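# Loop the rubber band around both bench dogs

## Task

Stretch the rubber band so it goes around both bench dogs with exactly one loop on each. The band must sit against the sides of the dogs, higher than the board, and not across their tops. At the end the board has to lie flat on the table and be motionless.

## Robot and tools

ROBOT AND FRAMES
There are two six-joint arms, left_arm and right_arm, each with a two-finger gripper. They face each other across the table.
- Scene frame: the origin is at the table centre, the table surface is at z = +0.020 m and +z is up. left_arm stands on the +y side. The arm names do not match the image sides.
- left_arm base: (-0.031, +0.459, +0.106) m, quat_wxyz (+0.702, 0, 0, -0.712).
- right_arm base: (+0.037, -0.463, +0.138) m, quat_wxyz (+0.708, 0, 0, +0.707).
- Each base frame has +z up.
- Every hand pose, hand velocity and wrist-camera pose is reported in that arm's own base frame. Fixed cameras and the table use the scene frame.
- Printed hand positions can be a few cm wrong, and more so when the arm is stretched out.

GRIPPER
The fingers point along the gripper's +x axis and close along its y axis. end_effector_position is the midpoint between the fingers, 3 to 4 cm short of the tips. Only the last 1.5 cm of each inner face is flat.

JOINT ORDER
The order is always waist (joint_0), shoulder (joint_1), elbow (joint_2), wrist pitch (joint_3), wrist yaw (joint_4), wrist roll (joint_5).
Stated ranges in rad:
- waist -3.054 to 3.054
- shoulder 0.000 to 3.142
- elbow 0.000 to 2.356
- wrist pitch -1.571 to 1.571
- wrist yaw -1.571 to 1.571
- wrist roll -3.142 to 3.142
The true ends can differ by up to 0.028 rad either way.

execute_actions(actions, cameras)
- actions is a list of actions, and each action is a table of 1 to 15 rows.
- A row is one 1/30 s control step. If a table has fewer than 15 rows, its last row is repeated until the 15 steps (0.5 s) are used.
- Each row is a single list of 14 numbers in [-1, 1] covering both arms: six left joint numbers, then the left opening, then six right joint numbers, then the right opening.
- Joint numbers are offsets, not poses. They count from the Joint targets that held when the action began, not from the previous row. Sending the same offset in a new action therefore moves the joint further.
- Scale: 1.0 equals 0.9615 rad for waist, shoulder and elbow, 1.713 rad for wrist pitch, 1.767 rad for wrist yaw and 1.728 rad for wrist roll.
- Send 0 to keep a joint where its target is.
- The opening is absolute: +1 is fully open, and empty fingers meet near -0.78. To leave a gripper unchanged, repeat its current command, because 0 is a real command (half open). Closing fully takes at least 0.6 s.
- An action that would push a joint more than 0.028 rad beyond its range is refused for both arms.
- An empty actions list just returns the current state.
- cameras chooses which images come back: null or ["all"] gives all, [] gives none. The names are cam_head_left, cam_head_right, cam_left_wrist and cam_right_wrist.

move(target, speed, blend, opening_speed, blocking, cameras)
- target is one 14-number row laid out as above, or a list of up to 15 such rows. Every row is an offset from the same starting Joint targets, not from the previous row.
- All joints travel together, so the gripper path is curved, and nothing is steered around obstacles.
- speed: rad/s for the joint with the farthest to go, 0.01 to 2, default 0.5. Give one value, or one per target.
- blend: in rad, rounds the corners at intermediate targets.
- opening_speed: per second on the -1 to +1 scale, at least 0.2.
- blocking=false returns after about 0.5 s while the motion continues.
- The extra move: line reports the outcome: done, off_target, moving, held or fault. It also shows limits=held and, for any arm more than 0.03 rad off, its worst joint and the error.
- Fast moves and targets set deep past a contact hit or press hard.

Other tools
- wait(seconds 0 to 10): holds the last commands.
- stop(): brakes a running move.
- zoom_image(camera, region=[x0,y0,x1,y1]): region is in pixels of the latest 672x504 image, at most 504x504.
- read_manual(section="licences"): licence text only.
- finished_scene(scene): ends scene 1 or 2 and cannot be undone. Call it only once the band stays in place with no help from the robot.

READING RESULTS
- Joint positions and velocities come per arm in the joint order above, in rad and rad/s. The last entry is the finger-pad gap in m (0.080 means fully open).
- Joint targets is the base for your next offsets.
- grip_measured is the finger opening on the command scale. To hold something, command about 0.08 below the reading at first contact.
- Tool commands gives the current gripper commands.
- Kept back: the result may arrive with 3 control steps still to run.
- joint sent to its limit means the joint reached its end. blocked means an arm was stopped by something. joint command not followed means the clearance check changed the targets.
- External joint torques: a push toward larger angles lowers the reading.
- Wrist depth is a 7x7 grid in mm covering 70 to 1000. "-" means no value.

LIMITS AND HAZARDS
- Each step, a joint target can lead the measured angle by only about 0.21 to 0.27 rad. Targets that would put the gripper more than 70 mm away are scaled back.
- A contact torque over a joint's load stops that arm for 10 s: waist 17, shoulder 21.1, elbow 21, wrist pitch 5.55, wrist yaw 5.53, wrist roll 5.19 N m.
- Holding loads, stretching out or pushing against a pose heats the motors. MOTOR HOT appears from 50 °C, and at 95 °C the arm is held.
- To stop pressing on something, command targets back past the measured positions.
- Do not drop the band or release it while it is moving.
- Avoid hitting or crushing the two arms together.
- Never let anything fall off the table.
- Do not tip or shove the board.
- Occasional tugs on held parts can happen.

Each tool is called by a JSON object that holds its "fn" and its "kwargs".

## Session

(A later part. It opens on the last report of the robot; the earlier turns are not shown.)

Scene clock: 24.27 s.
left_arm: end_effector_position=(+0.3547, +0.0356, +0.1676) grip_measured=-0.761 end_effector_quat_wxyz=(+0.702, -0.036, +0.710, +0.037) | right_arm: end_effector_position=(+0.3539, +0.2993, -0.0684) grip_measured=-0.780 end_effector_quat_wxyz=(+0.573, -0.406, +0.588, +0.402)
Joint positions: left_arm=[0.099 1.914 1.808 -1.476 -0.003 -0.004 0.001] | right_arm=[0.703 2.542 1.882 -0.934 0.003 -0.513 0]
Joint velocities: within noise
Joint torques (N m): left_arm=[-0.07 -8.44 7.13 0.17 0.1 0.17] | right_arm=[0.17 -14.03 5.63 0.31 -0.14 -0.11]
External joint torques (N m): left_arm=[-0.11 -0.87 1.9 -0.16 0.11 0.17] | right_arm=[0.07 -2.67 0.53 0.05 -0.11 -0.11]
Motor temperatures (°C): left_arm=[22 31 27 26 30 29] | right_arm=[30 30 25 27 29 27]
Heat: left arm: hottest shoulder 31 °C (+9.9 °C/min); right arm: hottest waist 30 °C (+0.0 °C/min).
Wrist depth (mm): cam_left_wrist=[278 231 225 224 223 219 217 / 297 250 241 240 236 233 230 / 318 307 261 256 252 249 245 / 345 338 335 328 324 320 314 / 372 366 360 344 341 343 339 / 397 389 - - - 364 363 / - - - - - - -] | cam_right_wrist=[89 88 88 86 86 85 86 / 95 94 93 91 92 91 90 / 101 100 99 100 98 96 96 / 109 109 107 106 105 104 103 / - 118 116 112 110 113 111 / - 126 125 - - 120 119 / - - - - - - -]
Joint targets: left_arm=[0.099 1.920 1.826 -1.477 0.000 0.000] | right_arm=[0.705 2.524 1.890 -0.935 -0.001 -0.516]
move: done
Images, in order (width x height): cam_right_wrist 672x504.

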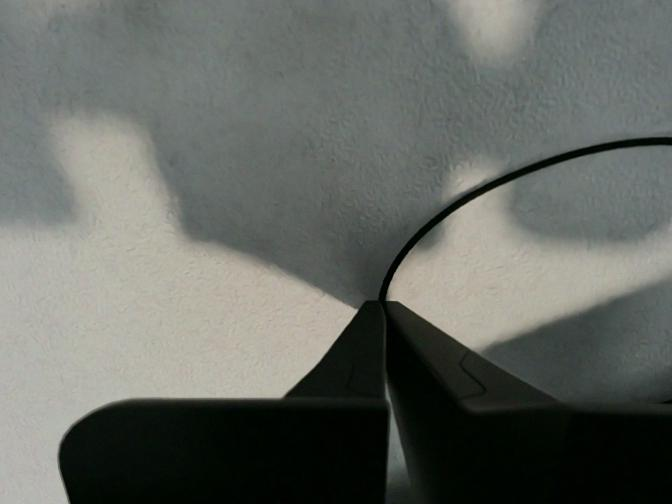

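{"fn": "move", "kwargs": {"target": [0.78,0,0,0,0,0,-1,0,-0.5756,-0.2312,-0.0415,0,0,-1], "speed": 0.5}}

Scene clock: 27.70 s.
left_arm: end_effector_position=(+0.2353, +0.2677, +0.1675) grip_measured=-0.761 end_effector_quat_wxyz=(+0.640, -0.294, +0.647, +0.291) | right_arm: end_effector_position=(+0.3313, +0.2802, +0.1186) grip_measured=-0.780 end_effector_quat_wxyz=(+0.667, -0.393, +0.484, +0.408)
Joint positions: left_arm=[0.85 1.915 1.808 -1.476 0 -0.004 0.001] | right_arm=[0.703 1.983 1.68 -1.006 0.003 -0.513 0]
Joint velocities: within noise
Joint torques (N m): left_arm=[-0.18 -8.5 7.14 0.17 0.01 0.15] | right_arm=[0.18 -11.04 4.47 0.84 -0.14 -0.1]
External joint torques (N m): left_arm=[-0.23 -0.8 1.84 -0.15 0.02 0.15] | right_arm=[0.18 -1.97 -1.52 0.11 -0.12 -0.11]
Motor temperatures (°C): left_arm=[22 31 27 26 30 29] | right_arm=[30 32 26 27 29 27]
Heat: left arm: hottest shoulder 31 °C (+8.7 °C/min); right arm: hottest shoulder 32 °C (+19.5 °C/min).
Wrist depth (mm): cam_left_wrist=[972 961 265 268 265 261 259 / - - 284 286 283 280 269 / - 306 310 305 301 294 247 / 330 329 333 328 323 319 270 / 374 344 355 343 337 343 341 / 399 388 - - - 364 364 / - - - - - - -] | cam_right_wrist=[910 922 275 276 282 289 295 / 267 269 275 284 288 297 305 / 270 275 283 288 297 304 275 / 278 283 291 298 301 261 267 / 284 289 297 299 259 267 275 / 289 296 - - - 275 283 / - - - - - - -]
Joint targets: left_arm=[0.849 1.920 1.826 -1.477 0.000 0.001] | right_arm=[0.705 1.970 1.668 -1.006 -0.001 -0.516]
move: done

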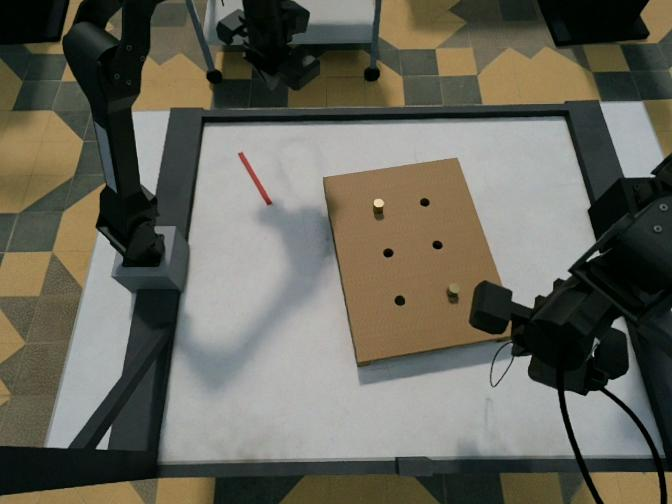

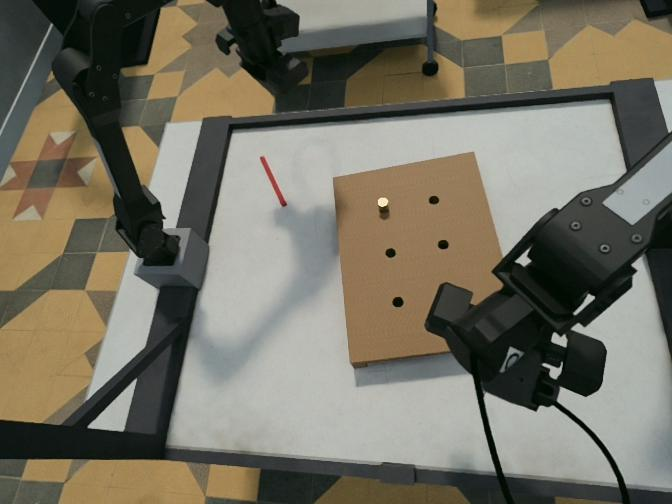

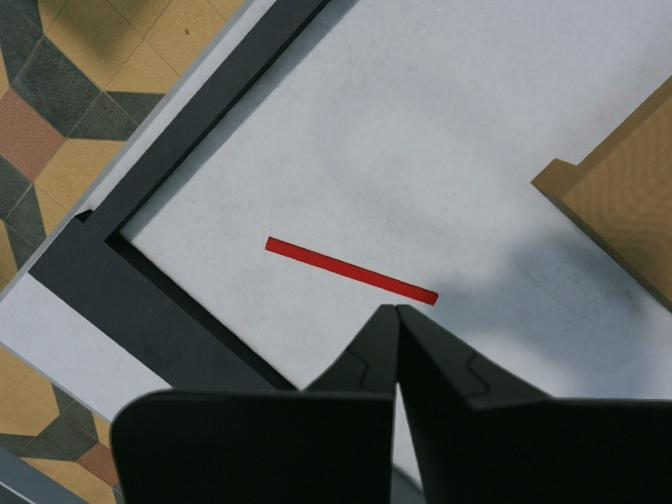

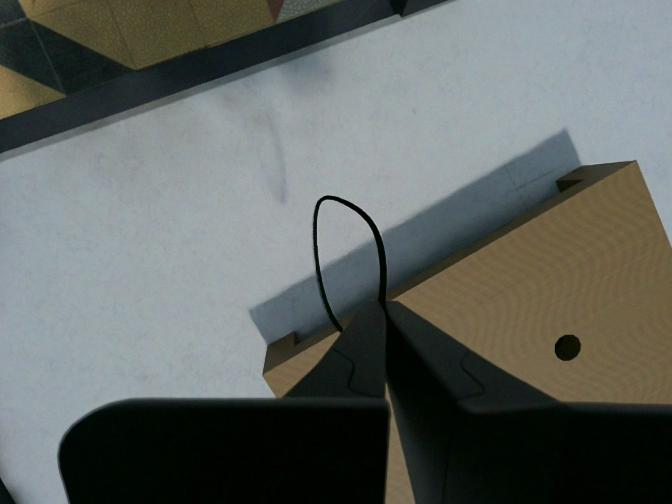

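{"fn": "move", "kwargs": {"target": [0,0,0,0,0,0,-1,-0.8456,-0.0014,0.0386,0.1298,0,-0.118,-1], "speed": 0.5}}

Scene clock: 29.87 s.
left_arm: end_effector_position=(+0.2353, +0.2677, +0.1675) grip_measured=-0.761 end_effector_quat_wxyz=(+0.640, -0.294, +0.647, +0.291) | right_arm: end_effector_position=(+0.4774, -0.0530, +0.1394) grip_measured=-0.780 end_effector_quat_wxyz=(+0.812, -0.274, +0.498, +0.136)
Joint positions: left_arm=[0.85 1.915 1.808 -1.476 0 -0.004 0.001] | right_arm=[-0.11 1.983 1.689 -0.787 0.001 -0.717 0]
Joint velocities: within noise
Joint torques (N m): left_arm=[-0.15 -8.49 7.11 0.17 0.01 0.15] | right_arm=[0.22 -11.54 7.54 1.38 -0.07 -0.1]
External joint torques (N m): left_arm=[-0.15 -0.64 1.75 -0.14 0.01 0.15] | right_arm=[0.24 -2.11 1.15 0.3 -0.05 -0.11]
Motor temperatures (°C): left_arm=[22 31 27 26 30 29] | right_arm=[30 32 26 27 29 27]
Heat: left arm: hottest shoulder 31 °C (+8.0 °C/min); right arm: hottest shoulder 32 °C (+18.1 °C/min).
Wrist depth (mm): cam_left_wrist=[987 952 265 267 266 261 258 / - - 283 286 282 279 269 / - 306 310 306 301 295 247 / 329 328 333 329 324 320 269 / 373 345 353 345 338 344 339 / 397 389 - - - 366 364 / - - - - - - -] | cam_right_wrist=[229 284 306 329 352 380 401 / 228 241 258 325 351 381 409 / 227 241 256 275 349 381 402 / 227 240 253 274 350 379 - / 229 239 255 268 350 374 - / 227 239 - - - 374 - / - - - - - - -]
Joint targets: left_arm=[0.849 1.920 1.826 -1.477 0.000 0.001] | right_arm=[-0.108 1.969 1.705 -0.784 -0.001 -0.720]
move: done

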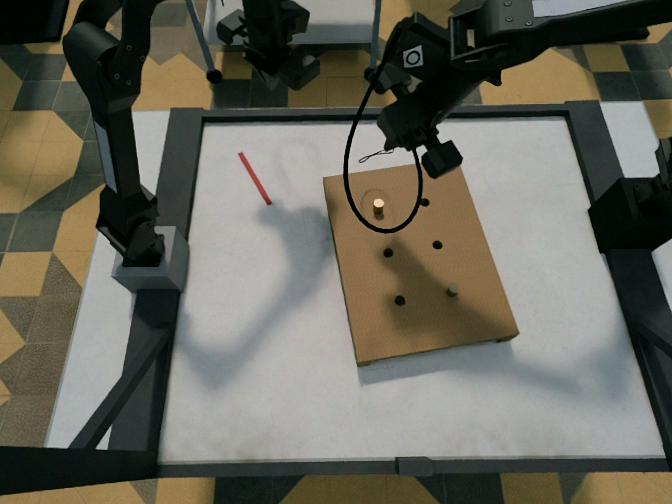

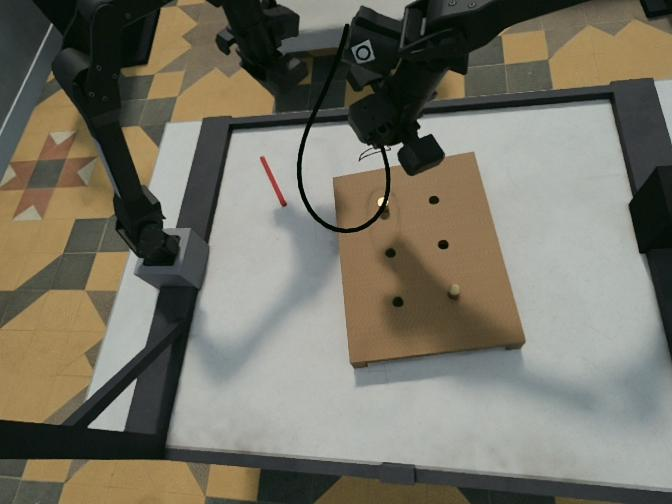

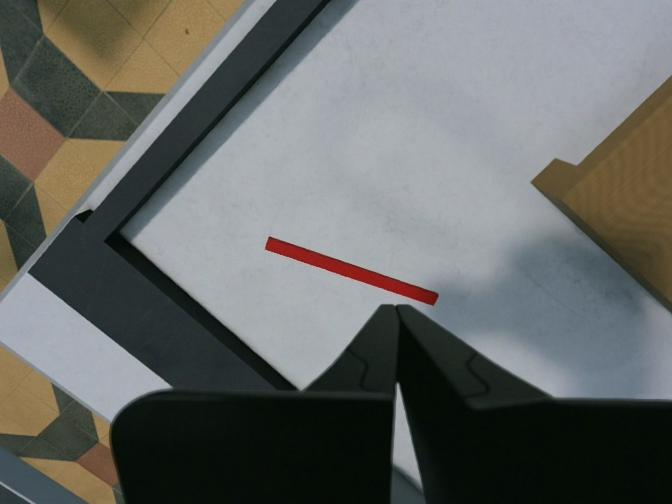

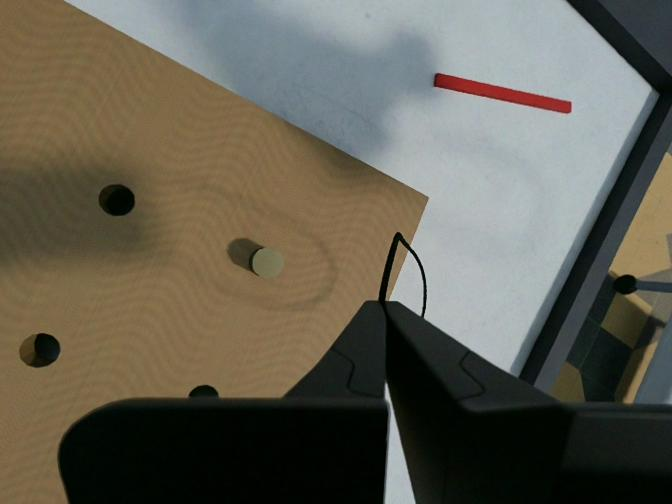

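{"fn": "move", "kwargs": {"target": [0,0,0,0,0,0,-1,0.0025,0.3171,0.3815,-0.2395,0,0.0365,-1], "speed": 0.3}}

{"fn": "zoom_image", "kwargs": {"camera": "cam_right_wrist", "region": [150, 100, 500, 350]}}

{"fn": "zoom_image", "kwargs": {"camera": "cam_head_left", "region": [300, 100, 520, 260]}}

Scene clock: 32.63 s.
left_arm: end_effector_position=(+0.2353, +0.2677, +0.1675) grip_measured=-0.761 end_effector_quat_wxyz=(+0.640, -0.294, +0.647, +0.291) | right_arm: end_effector_position=(+0.4751, -0.0520, +0.1022) grip_measured=-0.780 end_effector_quat_wxyz=(+0.735, -0.215, +0.620, +0.168)
Joint positions: left_arm=[0.85 1.915 1.808 -1.476 0 -0.004 0.001] | right_arm=[-0.109 2.259 2.057 -1.193 0.001 -0.66 0]
Joint velocities: within noise
Joint torques (N m): left_arm=[-0.13 -8.48 7.13 0.17 0.02 0.15] | right_arm=[0.28 -9.39 7.07 0.64 -0.08 0.11]
External joint torques (N m): left_arm=[-0.13 -0.85 1.88 -0.14 0.02 0.15] | right_arm=[0.28 1.24 1.22 0.04 -0.04 0.1]
Motor temperatures (°C): left_arm=[22 31 28 26 30 29] | right_arm=[30 33 26 27 29 27]
Heat: left arm: hottest shoulder 31 °C (+7.4 °C/min); right arm: hottest shoulder 33 °C (+18.4 °C/min).
Wrist depth (mm): cam_left_wrist=[982 962 264 268 265 261 259 / - - 283 286 282 280 269 / - 305 311 306 302 294 247 / 329 329 333 327 325 320 270 / 373 345 353 344 338 345 339 / 398 388 - - - 366 363 / - - - - - - -] | cam_right_wrist=[194 197 200 205 250 257 261 / 202 204 208 212 215 263 273 / 209 213 216 219 225 277 285 / 217 221 226 230 235 291 296 / 227 231 235 234 241 305 306 / 235 239 - - - 317 312 / - - - - - - -]
Joint targets: left_arm=[0.849 1.920 1.826 -1.477 0.000 0.001] | right_arm=[-0.105 2.274 2.072 -1.194 -0.001 -0.657]
move: done

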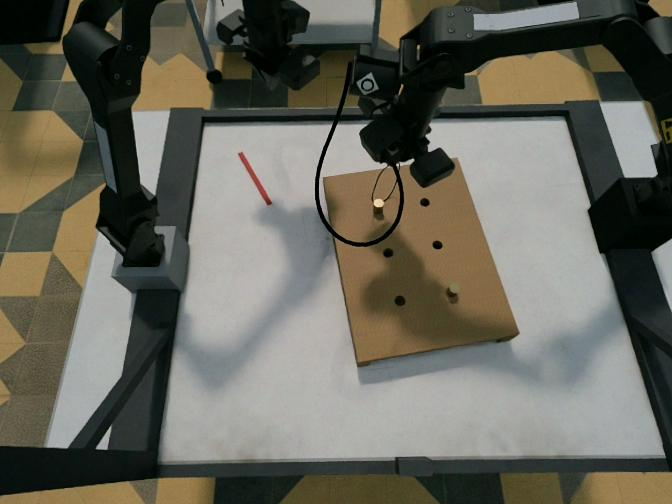

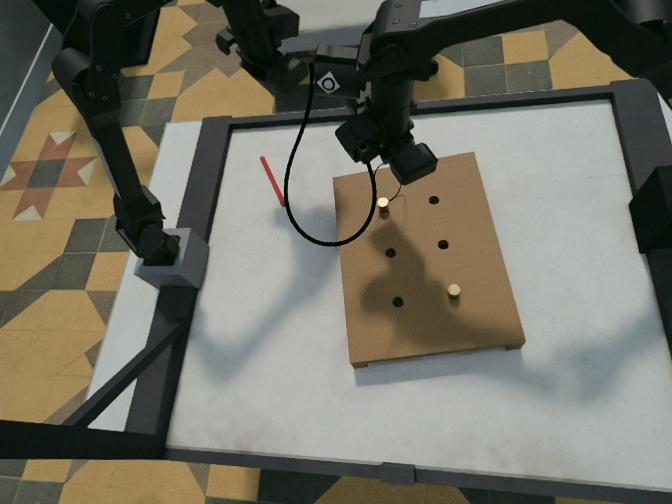

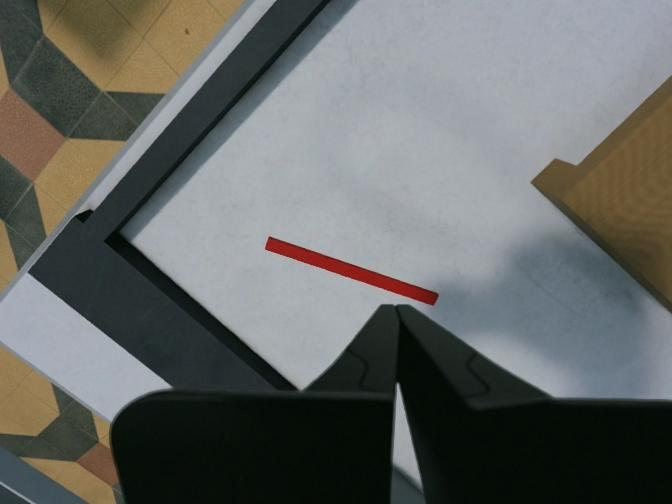

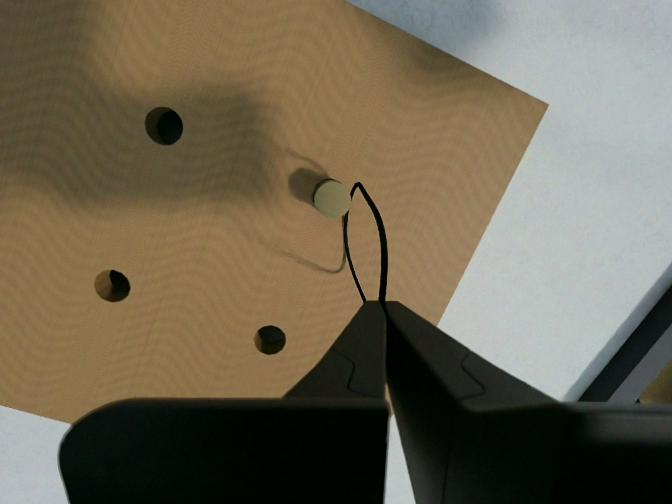

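Scaled by 1.440.

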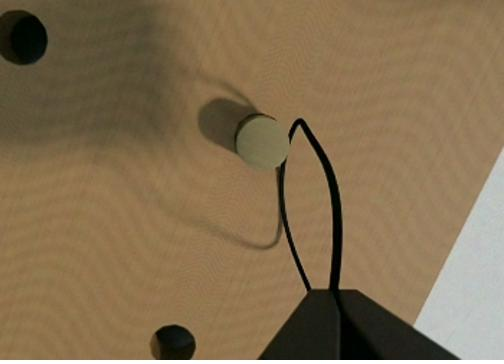

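Scaled by 2.291.

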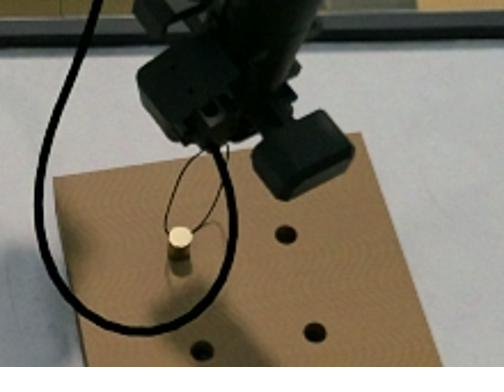

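{"fn": "execute_actions", "kwargs": {"actions": []}}

Scene clock: 33.17 s.
left_arm: end_effector_position=(+0.2353, +0.2677, +0.1675) grip_measured=-0.761 end_effector_quat_wxyz=(+0.640, -0.294, +0.647, +0.291) | right_arm: end_effector_position=(+0.4750, -0.0520, +0.1022) grip_measured=-0.780 end_effector_quat_wxyz=(+0.735, -0.215, +0.620, +0.168)
Joint positions: left_arm=[0.85 1.915 1.808 -1.476 0 -0.004 0.001] | right_arm=[-0.109 2.259 2.057 -1.193 0.001 -0.66 0]
Joint velocities: within noise
Joint torques (N m): left_arm=[-0.14 -8.48 7.11 0.17 0.01 0.16] | right_arm=[0.29 -9.38 7.08 0.65 -0.07 0.1]
External joint torques (N m): left_arm=[-0.19 -0.8 1.86 -0.12 0.02 0.16] | right_arm=[0.29 1.37 1.16 0.04 -0.04 0.1]
Motor temperatures (°C): left_arm=[22 31 28 26 30 29] | right_arm=[30 33 27 27 29 27]
Heat: left arm: hottest shoulder 31 °C (+7.2 °C/min); right arm: hottest shoulder 33 °C (+18.1 °C/min).
Wrist depth (mm): cam_left_wrist=[973 957 265 268 265 261 259 / - - 283 286 282 280 269 / - 306 310 307 301 293 247 / 329 329 332 326 324 320 270 / 374 344 353 344 338 345 339 / 399 389 - - - 365 362 / - - - - - - -] | cam_right_wrist=[194 198 200 205 250 257 263 / 202 204 208 212 215 262 273 / 209 212 217 219 224 278 283 / 217 221 224 230 234 291 297 / 228 231 235 235 242 306 307 / 234 239 - - - 316 314 / - - - - - - -]
Joint targets: left_arm=[0.849 1.920 1.826 -1.477 0.000 0.001] | right_arm=[-0.105 2.274 2.072 -1.194 -0.001 -0.657]
Tool commands: left_gripper/opening=-1.0 right_gripper/opening=-1.0

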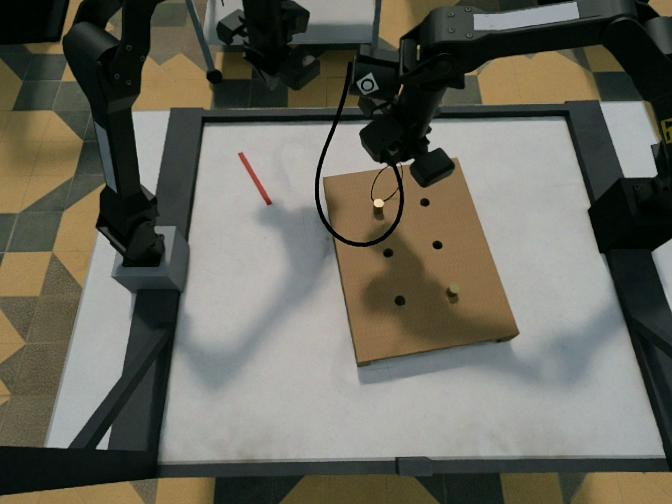

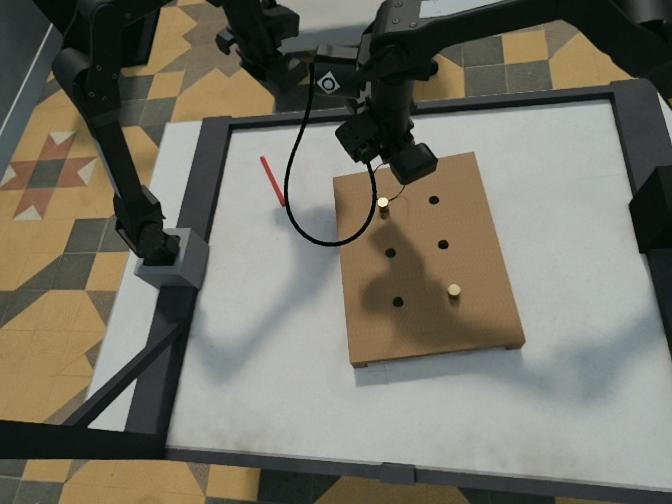

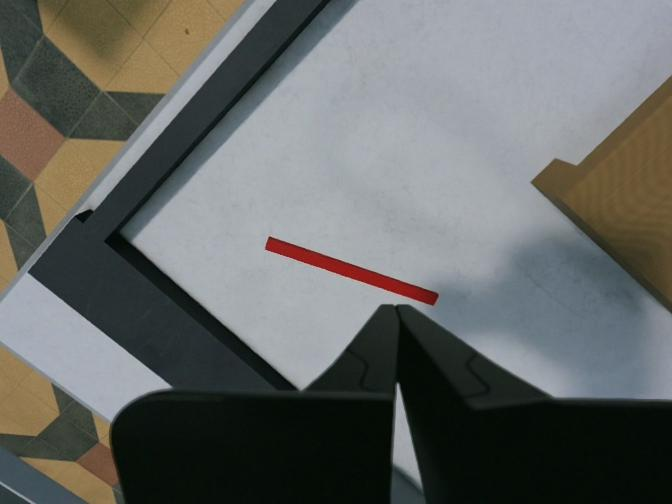

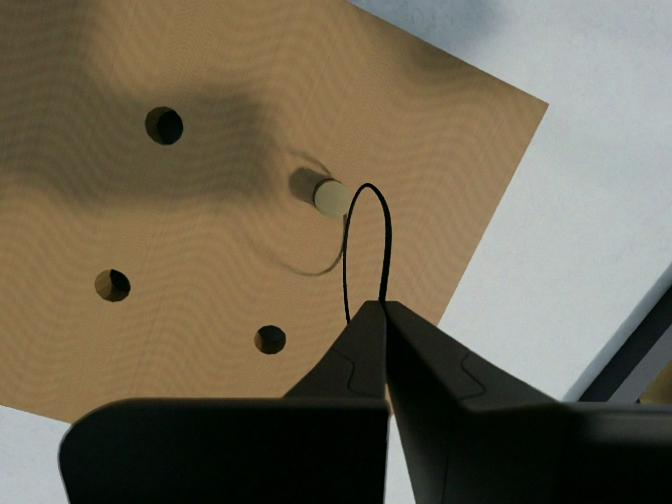

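{"fn": "move", "kwargs": {"target": [[0,0,0,0,0,0,-1,-0.0095,0.003,0.003,0,0,0,-1],[0,0,0,0,0,0,-1,-0.0095,0.0172,-0.052,0.0388,0,0,-1]], "speed": 0.15}}

{"fn": "zoom_image", "kwargs": {"camera": "cam_right_wrist", "region": [230, 100, 480, 330]}}

{"fn": "zoom_image", "kwargs": {"camera": "cam_head_left", "region": [330, 140, 450, 240]}}

Scene clock: 34.53 s.
left_arm: end_effector_position=(+0.2353, +0.2677, +0.1675) grip_measured=-0.761 end_effector_quat_wxyz=(+0.640, -0.294, +0.647, +0.291) | right_arm: end_effector_position=(+0.4833, -0.0540, +0.0897) grip_measured=-0.780 end_effector_quat_wxyz=(+0.742, -0.217, +0.613, +0.164)
Joint positions: left_arm=[0.85 1.915 1.808 -1.476 0 -0.004 0.001] | right_arm=[-0.111 2.277 2.033 -1.13 0.001 -0.66 0]
Joint velocities: within noise
Joint torques (N m): left_arm=[-0.15 -8.49 7.13 0.16 0.01 0.16] | right_arm=[-0.3 -9.67 4.45 0.94 -0.07 0.1]
External joint torques (N m): left_arm=[-0.14 -0.79 1.85 -0.14 0.01 0.16] | right_arm=[-0.36 1.15 -1.48 0.29 -0.04 0.09]
Motor temperatures (°C): left_arm=[22 31 28 26 30 29] | right_arm=[30 33 27 27 29 27]
Heat: left arm: hottest shoulder 31 °C (+6.9 °C/min); right arm: hottest shoulder 33 °C (+17.4 °C/min).
Wrist depth (mm): cam_left_wrist=[980 950 265 269 264 261 259 / - - 284 286 283 279 269 / - 306 311 307 302 296 248 / 330 328 334 326 325 320 269 / 373 345 355 343 339 345 339 / 400 389 - - - 366 363 / - - - - - - -] | cam_right_wrist=[183 186 190 194 243 249 254 / 190 193 196 201 205 255 264 / 196 200 203 208 213 268 274 / 204 207 212 215 222 279 287 / 212 216 220 221 229 292 296 / 218 222 - - - 302 301 / - - - - - - -]
Joint targets: left_arm=[0.849 1.920 1.826 -1.477 0.000 0.001] | right_arm=[-0.114 2.290 2.022 -1.128 -0.001 -0.657]
move: done

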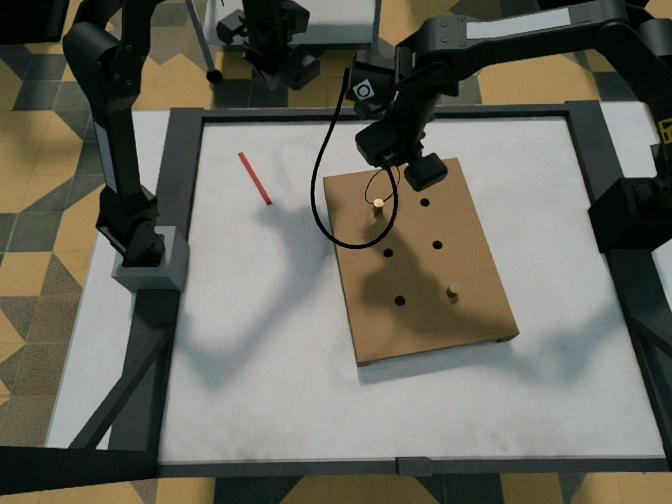

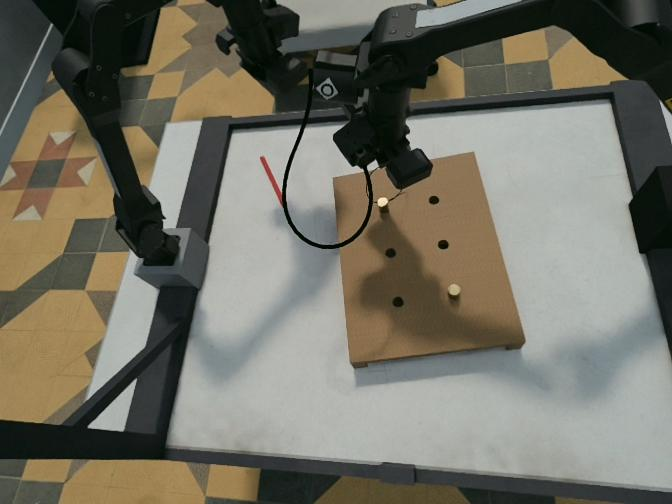

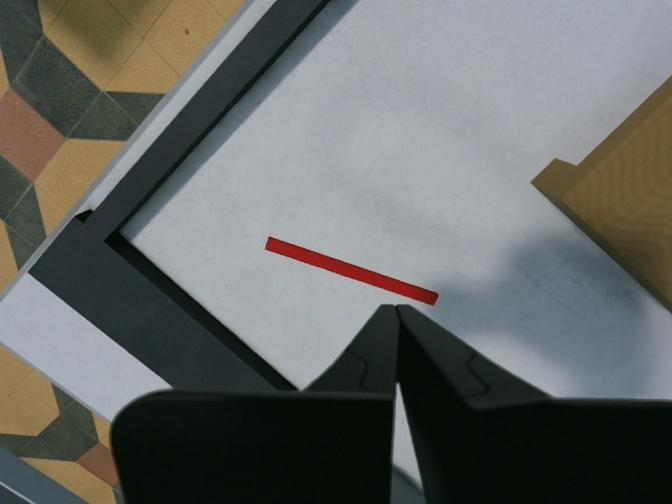

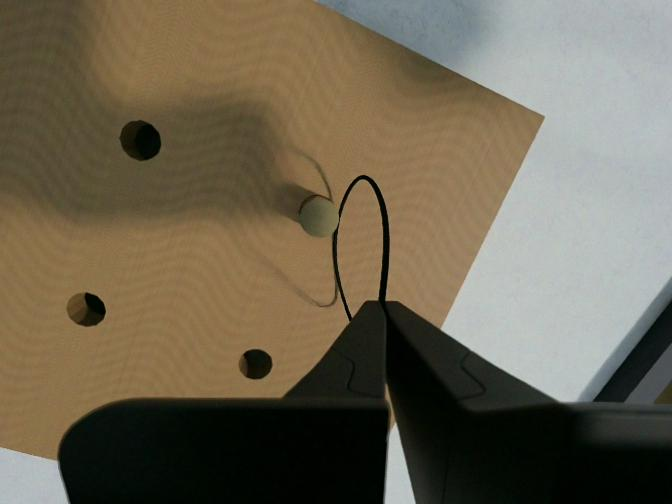

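Scaled by 2.016.

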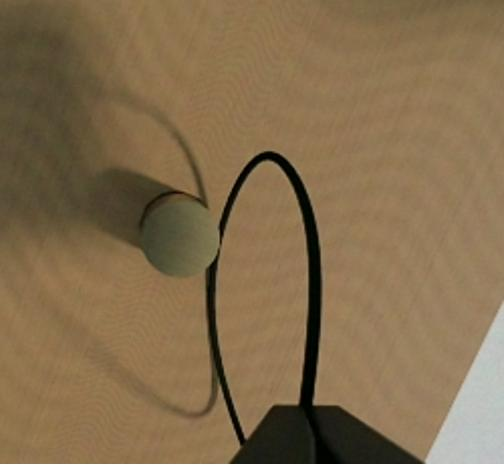

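Scaled by 4.200.

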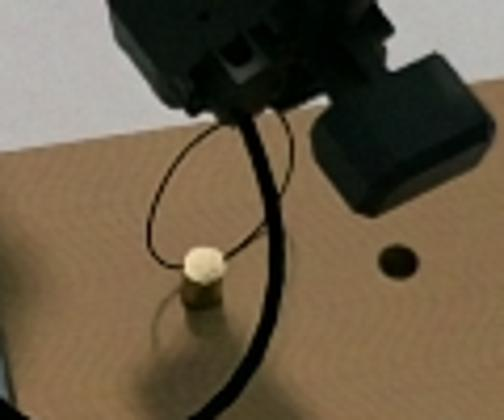

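{"fn": "move", "kwargs": {"target": [0,0,0,0,0,0,-1,-0.009,0.0268,-0.0382,0.0364,0,0,-1], "speed": 0.15, "cameras": ["cam_head_left","cam_right_wrist"]}}

{"fn": "zoom_image", "kwargs": {"camera": "cam_head_left", "region": [330, 140, 450, 240]}}

Scene clock: 35.60 s.
left_arm: end_effector_position=(+0.2353, +0.2677, +0.1675) grip_measured=-0.761 end_effector_quat_wxyz=(+0.640, -0.294, +0.647, +0.291) | right_arm: end_effector_position=(+0.4872, -0.0588, +0.0696) grip_measured=-0.780 end_effector_quat_wxyz=(+0.743, -0.214, +0.614, +0.161)
Joint positions: left_arm=[0.85 1.915 1.808 -1.476 0 -0.004 0.001] | right_arm=[-0.12 2.302 1.996 -1.068 0.001 -0.66 0]
Joint velocities: within noise
Joint torques (N m): left_arm=[-0.15 -8.46 7.12 0.17 0.01 0.16] | right_arm=[-0.3 -9.72 4.41 0.94 -0.07 0.11]
External joint torques (N m): left_arm=[-0.17 -0.79 1.87 -0.12 0.01 0.16] | right_arm=[-0.37 1.4 -1.61 0.27 -0.04 0.1]
Motor temperatures (°C): left_arm=[22 31 28 26 30 29] | right_arm=[30 34 27 27 29 27]
Heat: left arm: hottest shoulder 31 °C (+6.7 °C/min); right arm: hottest shoulder 34 °C (+18.5 °C/min).
Wrist depth (mm): cam_left_wrist=[972 954 264 268 266 262 259 / - - 283 286 283 281 270 / - 306 310 307 302 294 247 / 330 328 334 327 323 320 269 / 375 346 353 345 338 345 341 / 398 388 - - - 368 363 / - - - - - - -] | cam_right_wrist=[167 169 172 175 222 230 235 / 172 175 178 182 186 192 243 / 179 181 184 188 193 246 254 / 185 188 192 196 201 258 264 / 192 195 199 200 206 270 276 / 198 202 - - - 279 283 / - - - - - - -]
Joint targets: left_arm=[0.849 1.920 1.826 -1.477 0.000 0.001] | right_arm=[-0.123 2.316 1.985 -1.065 -0.001 -0.657]
move: done
Images, in order (width x height): cam_head_left 672x504, cam_right_wrist 672x504.

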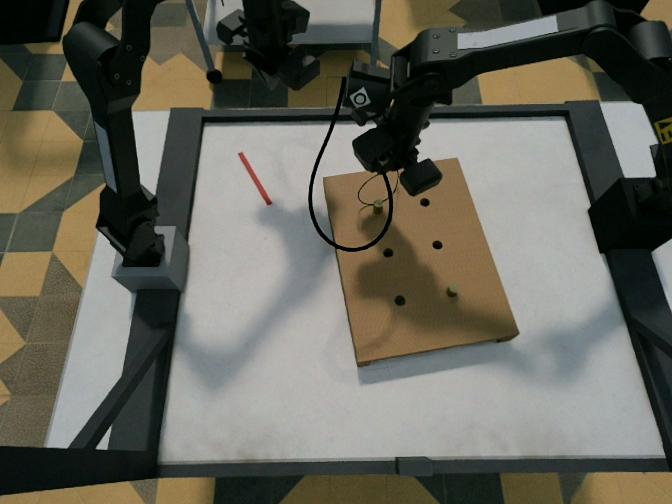

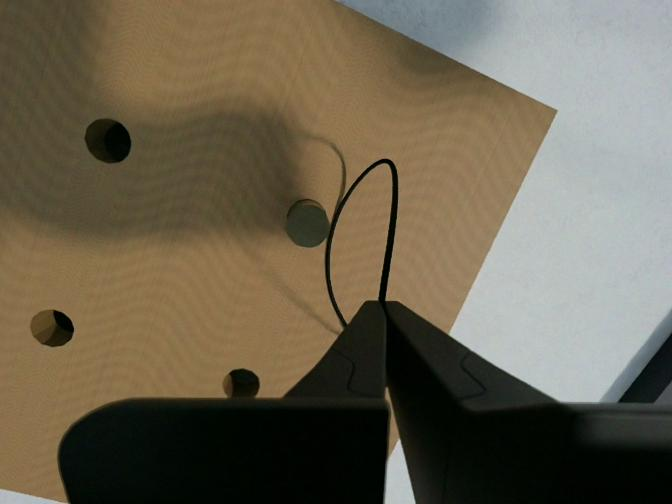

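Scaled by 4.200.

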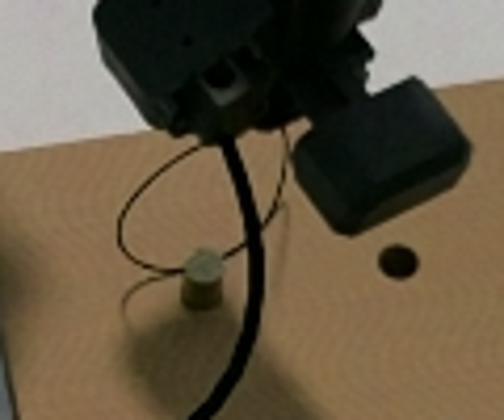

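{"fn": "move", "kwargs": {"target": [[0,0,0,0,0,0,-1,0,0.0107,-0.0153,0.0146,0,0,-1],[0,0,0,0,0,0,-1,0.1324,-0.1389,-0.2635,0.0698,0,0.07,-1]], "speed": 0.2, "cameras": ["cam_head_left","cam_right_wrist"]}}

{"fn": "zoom_image", "kwargs": {"camera": "cam_head_left", "region": [330, 140, 450, 240]}}

Scene clock: 37.80 s.
left_arm: end_effector_position=(+0.2353, +0.2677, +0.1675) grip_measured=-0.761 end_effector_quat_wxyz=(+0.640, -0.294, +0.647, +0.291) | right_arm: end_effector_position=(+0.4576, +0.0013, +0.0469) grip_measured=-0.780 end_effector_quat_wxyz=(+0.735, -0.204, +0.623, +0.173)
Joint positions: left_arm=[0.85 1.915 1.808 -1.476 0 -0.004 0.001] | right_arm=[0.003 2.201 1.743 -0.948 0.001 -0.539 0]
Joint velocities: within noise
Joint torques (N m): left_arm=[-0.14 -8.48 7.12 0.17 0.01 0.15] | right_arm=[0.09 -12.92 4.23 0.9 -0.07 0.11]
External joint torques (N m): left_arm=[-0.1 -0.81 1.85 -0.15 0.01 0.15] | right_arm=[0.01 -2.71 -1.52 0.31 -0.04 0.1]
Motor temperatures (°C): left_arm=[22 32 28 26 30 29] | right_arm=[30 34 27 27 28 27]
Heat: left arm: hottest shoulder 32 °C (+7.9 °C/min); right arm: hottest shoulder 34 °C (+17.5 °C/min).
Wrist depth (mm): cam_left_wrist=[969 954 264 268 265 261 258 / - - 283 287 284 280 270 / - 306 310 307 301 295 247 / 329 329 333 327 325 320 270 / 374 344 353 342 338 344 340 / 398 387 - - - 366 361 / - - - - - - -] | cam_right_wrist=[150 151 153 155 157 159 204 / 156 157 159 161 163 165 167 / 162 163 166 167 169 172 175 / 168 170 172 174 176 179 182 / 175 177 179 179 183 188 192 / 181 184 - - - 195 256 / - - - - - - -]
Joint targets: left_arm=[0.849 1.920 1.826 -1.477 0.000 0.001] | right_arm=[0.004 2.183 1.731 -0.946 -0.001 -0.536]
move: done
Images, in order (width x height): cam_head_left 672x504, cam_right_wrist 672x504.

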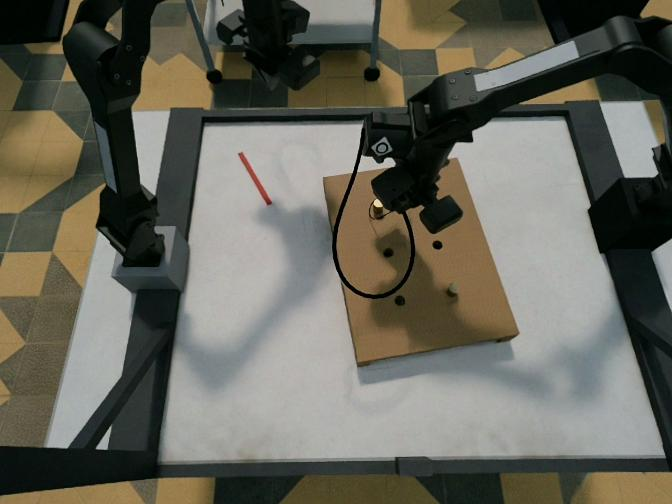

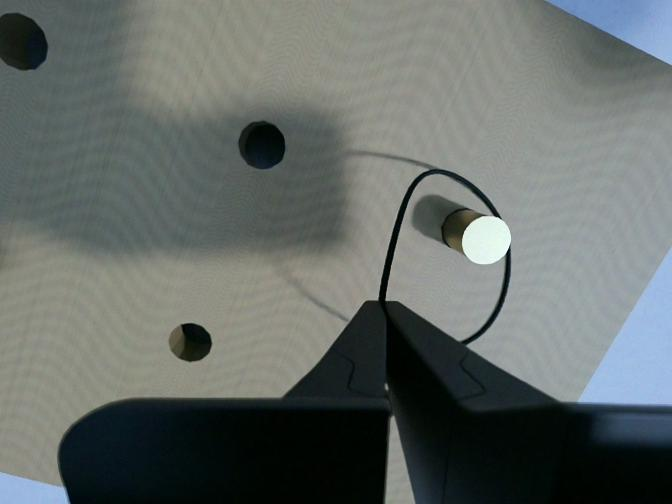

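Scaled by 4.200.

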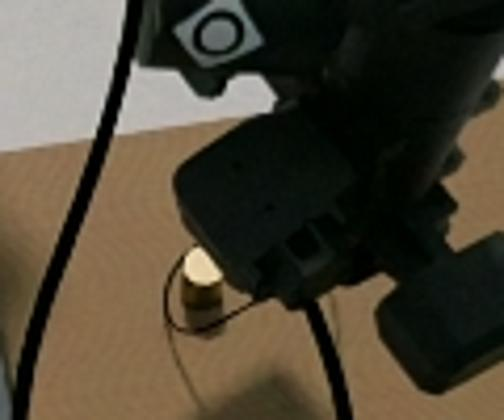

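{"fn": "move", "kwargs": {"target": [0,0,0,0,0,0,-1,0.0798,-0.0276,-0.2177,0.1067,0,0.0446,-1], "speed": 0.2, "cameras": ["cam_head_left","cam_head_right","cam_right_wrist"]}}

{"fn": "zoom_image", "kwargs": {"camera": "cam_head_left", "region": [330, 160, 450, 260]}}

{"fn": "zoom_image", "kwargs": {"camera": "cam_head_right", "region": [330, 160, 450, 260]}}

Scene clock: 39.43 s.
left_arm: end_effector_position=(+0.2353, +0.2677, +0.1675) grip_measured=-0.761 end_effector_quat_wxyz=(+0.640, -0.294, +0.647, +0.291) | right_arm: end_effector_position=(+0.4365, +0.0343, +0.0074) grip_measured=-0.780 end_effector_quat_wxyz=(+0.736, -0.199, +0.622, +0.177)
Joint positions: left_arm=[0.85 1.915 1.808 -1.476 0 -0.004 0.001] | right_arm=[0.079 2.174 1.533 -0.765 0.001 -0.462 0]
Joint velocities: within noise
Joint torques (N m): left_arm=[-0.15 -8.48 7.12 0.18 0 0.16] | right_arm=[0.19 -12.29 4.01 0.9 -0.07 0.11]
External joint torques (N m): left_arm=[-0.16 -0.88 1.88 -0.14 0.01 0.16] | right_arm=[0.13 -2.5 -1.49 0.3 -0.04 0.1]
Motor temperatures (°C): left_arm=[22 32 28 26 30 29] | right_arm=[30 35 27 27 28 27]
Heat: left arm: hottest shoulder 32 °C (+7.6 °C/min); right arm: hottest shoulder 35 °C (+18.3 °C/min).
Wrist depth (mm): cam_left_wrist=[975 961 266 268 264 261 258 / - - 284 286 283 280 268 / - 307 311 306 302 294 247 / 329 328 334 327 325 319 270 / 373 345 354 342 338 345 340 / 399 389 - - - 365 364 / - - - - - - -] | cam_right_wrist=[118 118 118 120 121 123 123 / 121 122 122 124 125 127 129 / 126 127 128 130 131 132 134 / 131 132 134 135 137 138 134 / 136 138 140 138 140 144 146 / 141 142 - - - 150 152 / - - - - - - -]
Joint targets: left_arm=[0.849 1.920 1.826 -1.477 0.000 0.001] | right_arm=[0.081 2.156 1.522 -0.763 -0.001 -0.458]
move: done
Images, in order (width x height): cam_head_left 672x504, cam_head_right 672x504, cam_right_wrist 672x504.

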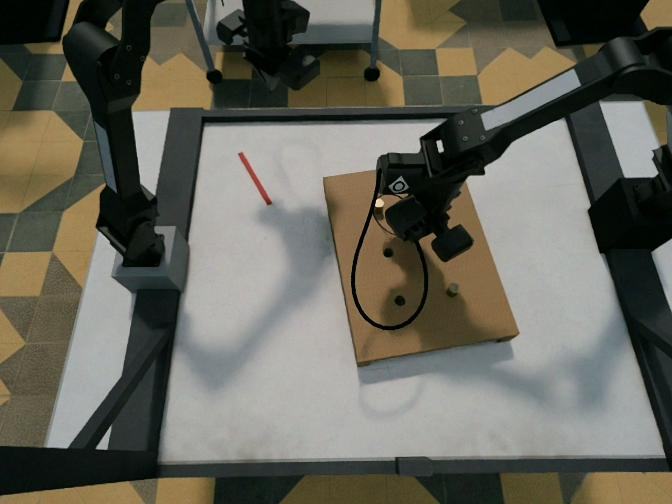

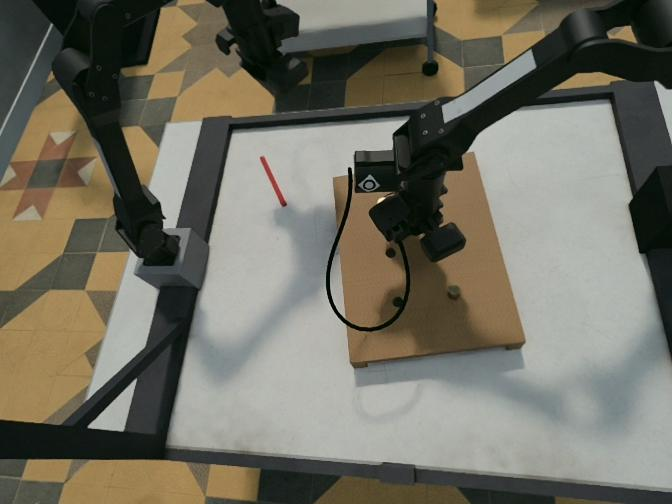

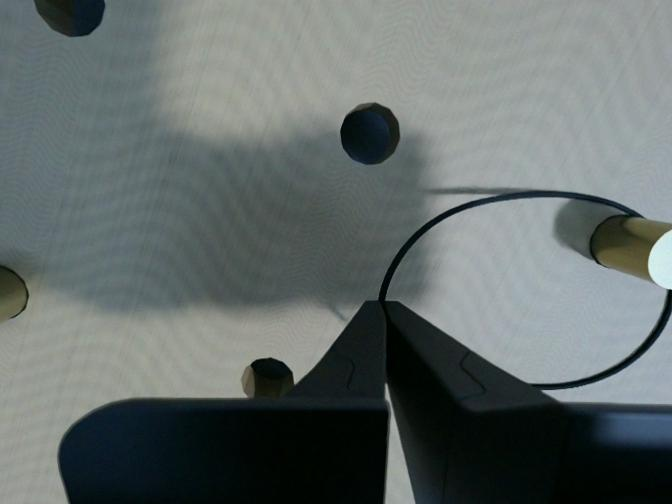

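Scaled by 4.200.

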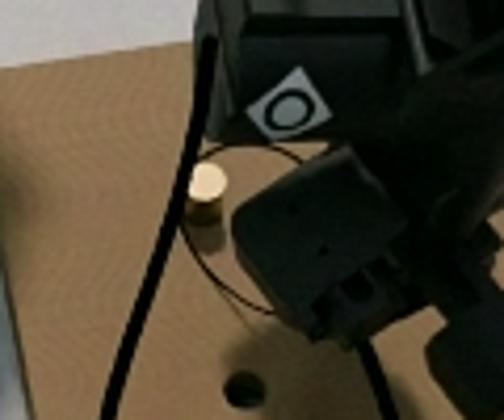

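Scaled by 4.200.

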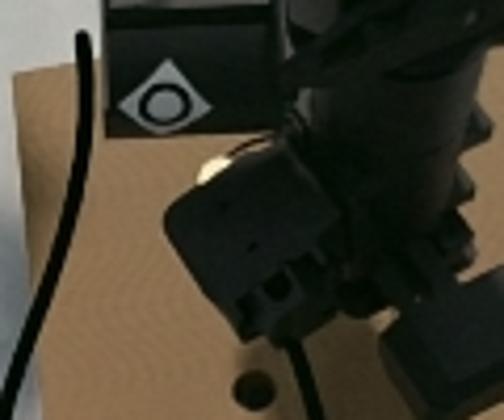

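{"fn": "move", "kwargs": {"target": [0,0,0,0,0,-0.9,-1,0.0701,0.1405,0.172,-0.1191,0,0.0382,-1], "speed": 0.8, "cameras": ["cam_head_left","cam_right_wrist"]}}

Scene clock: 42.83 s.
left_arm: end_effector_position=(+0.2354, +0.2678, +0.1676) grip_measured=-0.761 end_effector_quat_wxyz=(-0.253, +0.658, -0.260, -0.660) | right_arm: end_effector_position=(+0.4232, +0.0618, -0.0029) grip_measured=-0.780 end_effector_quat_wxyz=(+0.682, -0.189, +0.680, +0.189)
Joint positions: left_arm=[0.85 1.915 1.809 -1.476 0 -1.55 0.001] | right_arm=[0.145 2.276 1.674 -0.966 0.001 -0.396 0]
Joint velocities: within noise
Joint torques (N m): left_arm=[-0.15 -8.43 7.01 0.11 -0.04 -0.15] | right_arm=[0.27 -8.8 6.4 0.37 -0.06 0.1]
External joint torques (N m): left_arm=[-0.15 -0.77 1.79 -0.13 0.01 -0.15] | right_arm=[0.33 1.41 1.07 0.01 -0.05 0.1]
Motor temperatures (°C): left_arm=[22 32 28 26 30 29] | right_arm=[30 36 27 27 28 27]
Heat: left arm: hottest shoulder 32 °C (+7.0 °C/min); right arm: hottest shoulder 36 °C (+18.2 °C/min).
Wrist depth (mm): cam_left_wrist=[273 275 281 274 267 264 888 / 290 304 296 288 284 273 928 / 323 322 315 307 299 293 287 / 351 342 335 327 319 312 302 / 378 370 358 339 332 333 324 / 400 387 - - - 347 341 / - - - - - - -] | cam_right_wrist=[105 102 104 102 102 101 101 / 110 110 110 108 108 110 107 / 119 117 116 116 115 114 115 / 123 125 125 124 123 122 122 / 138 135 135 130 129 132 131 / 145 144 141 - - 138 139 / - - - - - - -]
Joint targets: left_arm=[0.849 1.920 1.826 -1.477 0.000 -1.555] | right_arm=[0.148 2.291 1.687 -0.967 -0.001 -0.393]
move: done
Images, in order (width x height): cam_head_left 672x504, cam_right_wrist 672x504.

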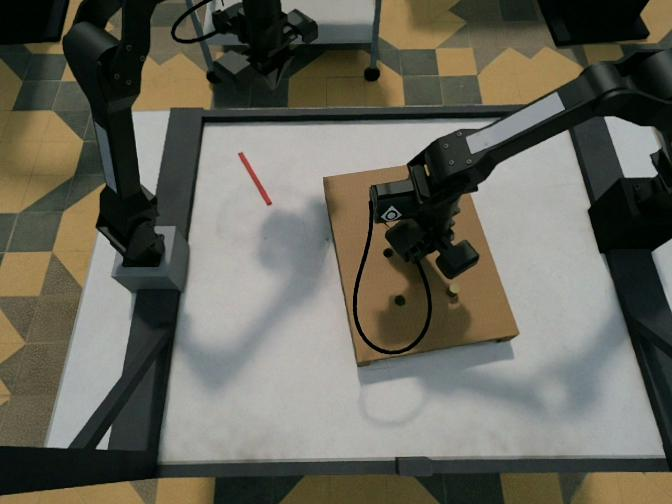

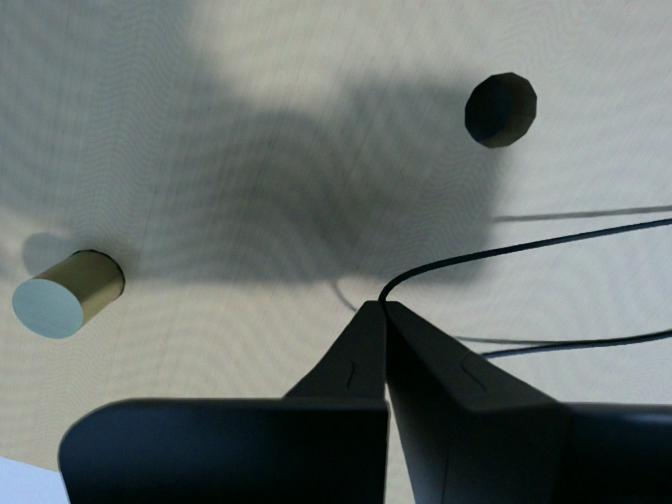

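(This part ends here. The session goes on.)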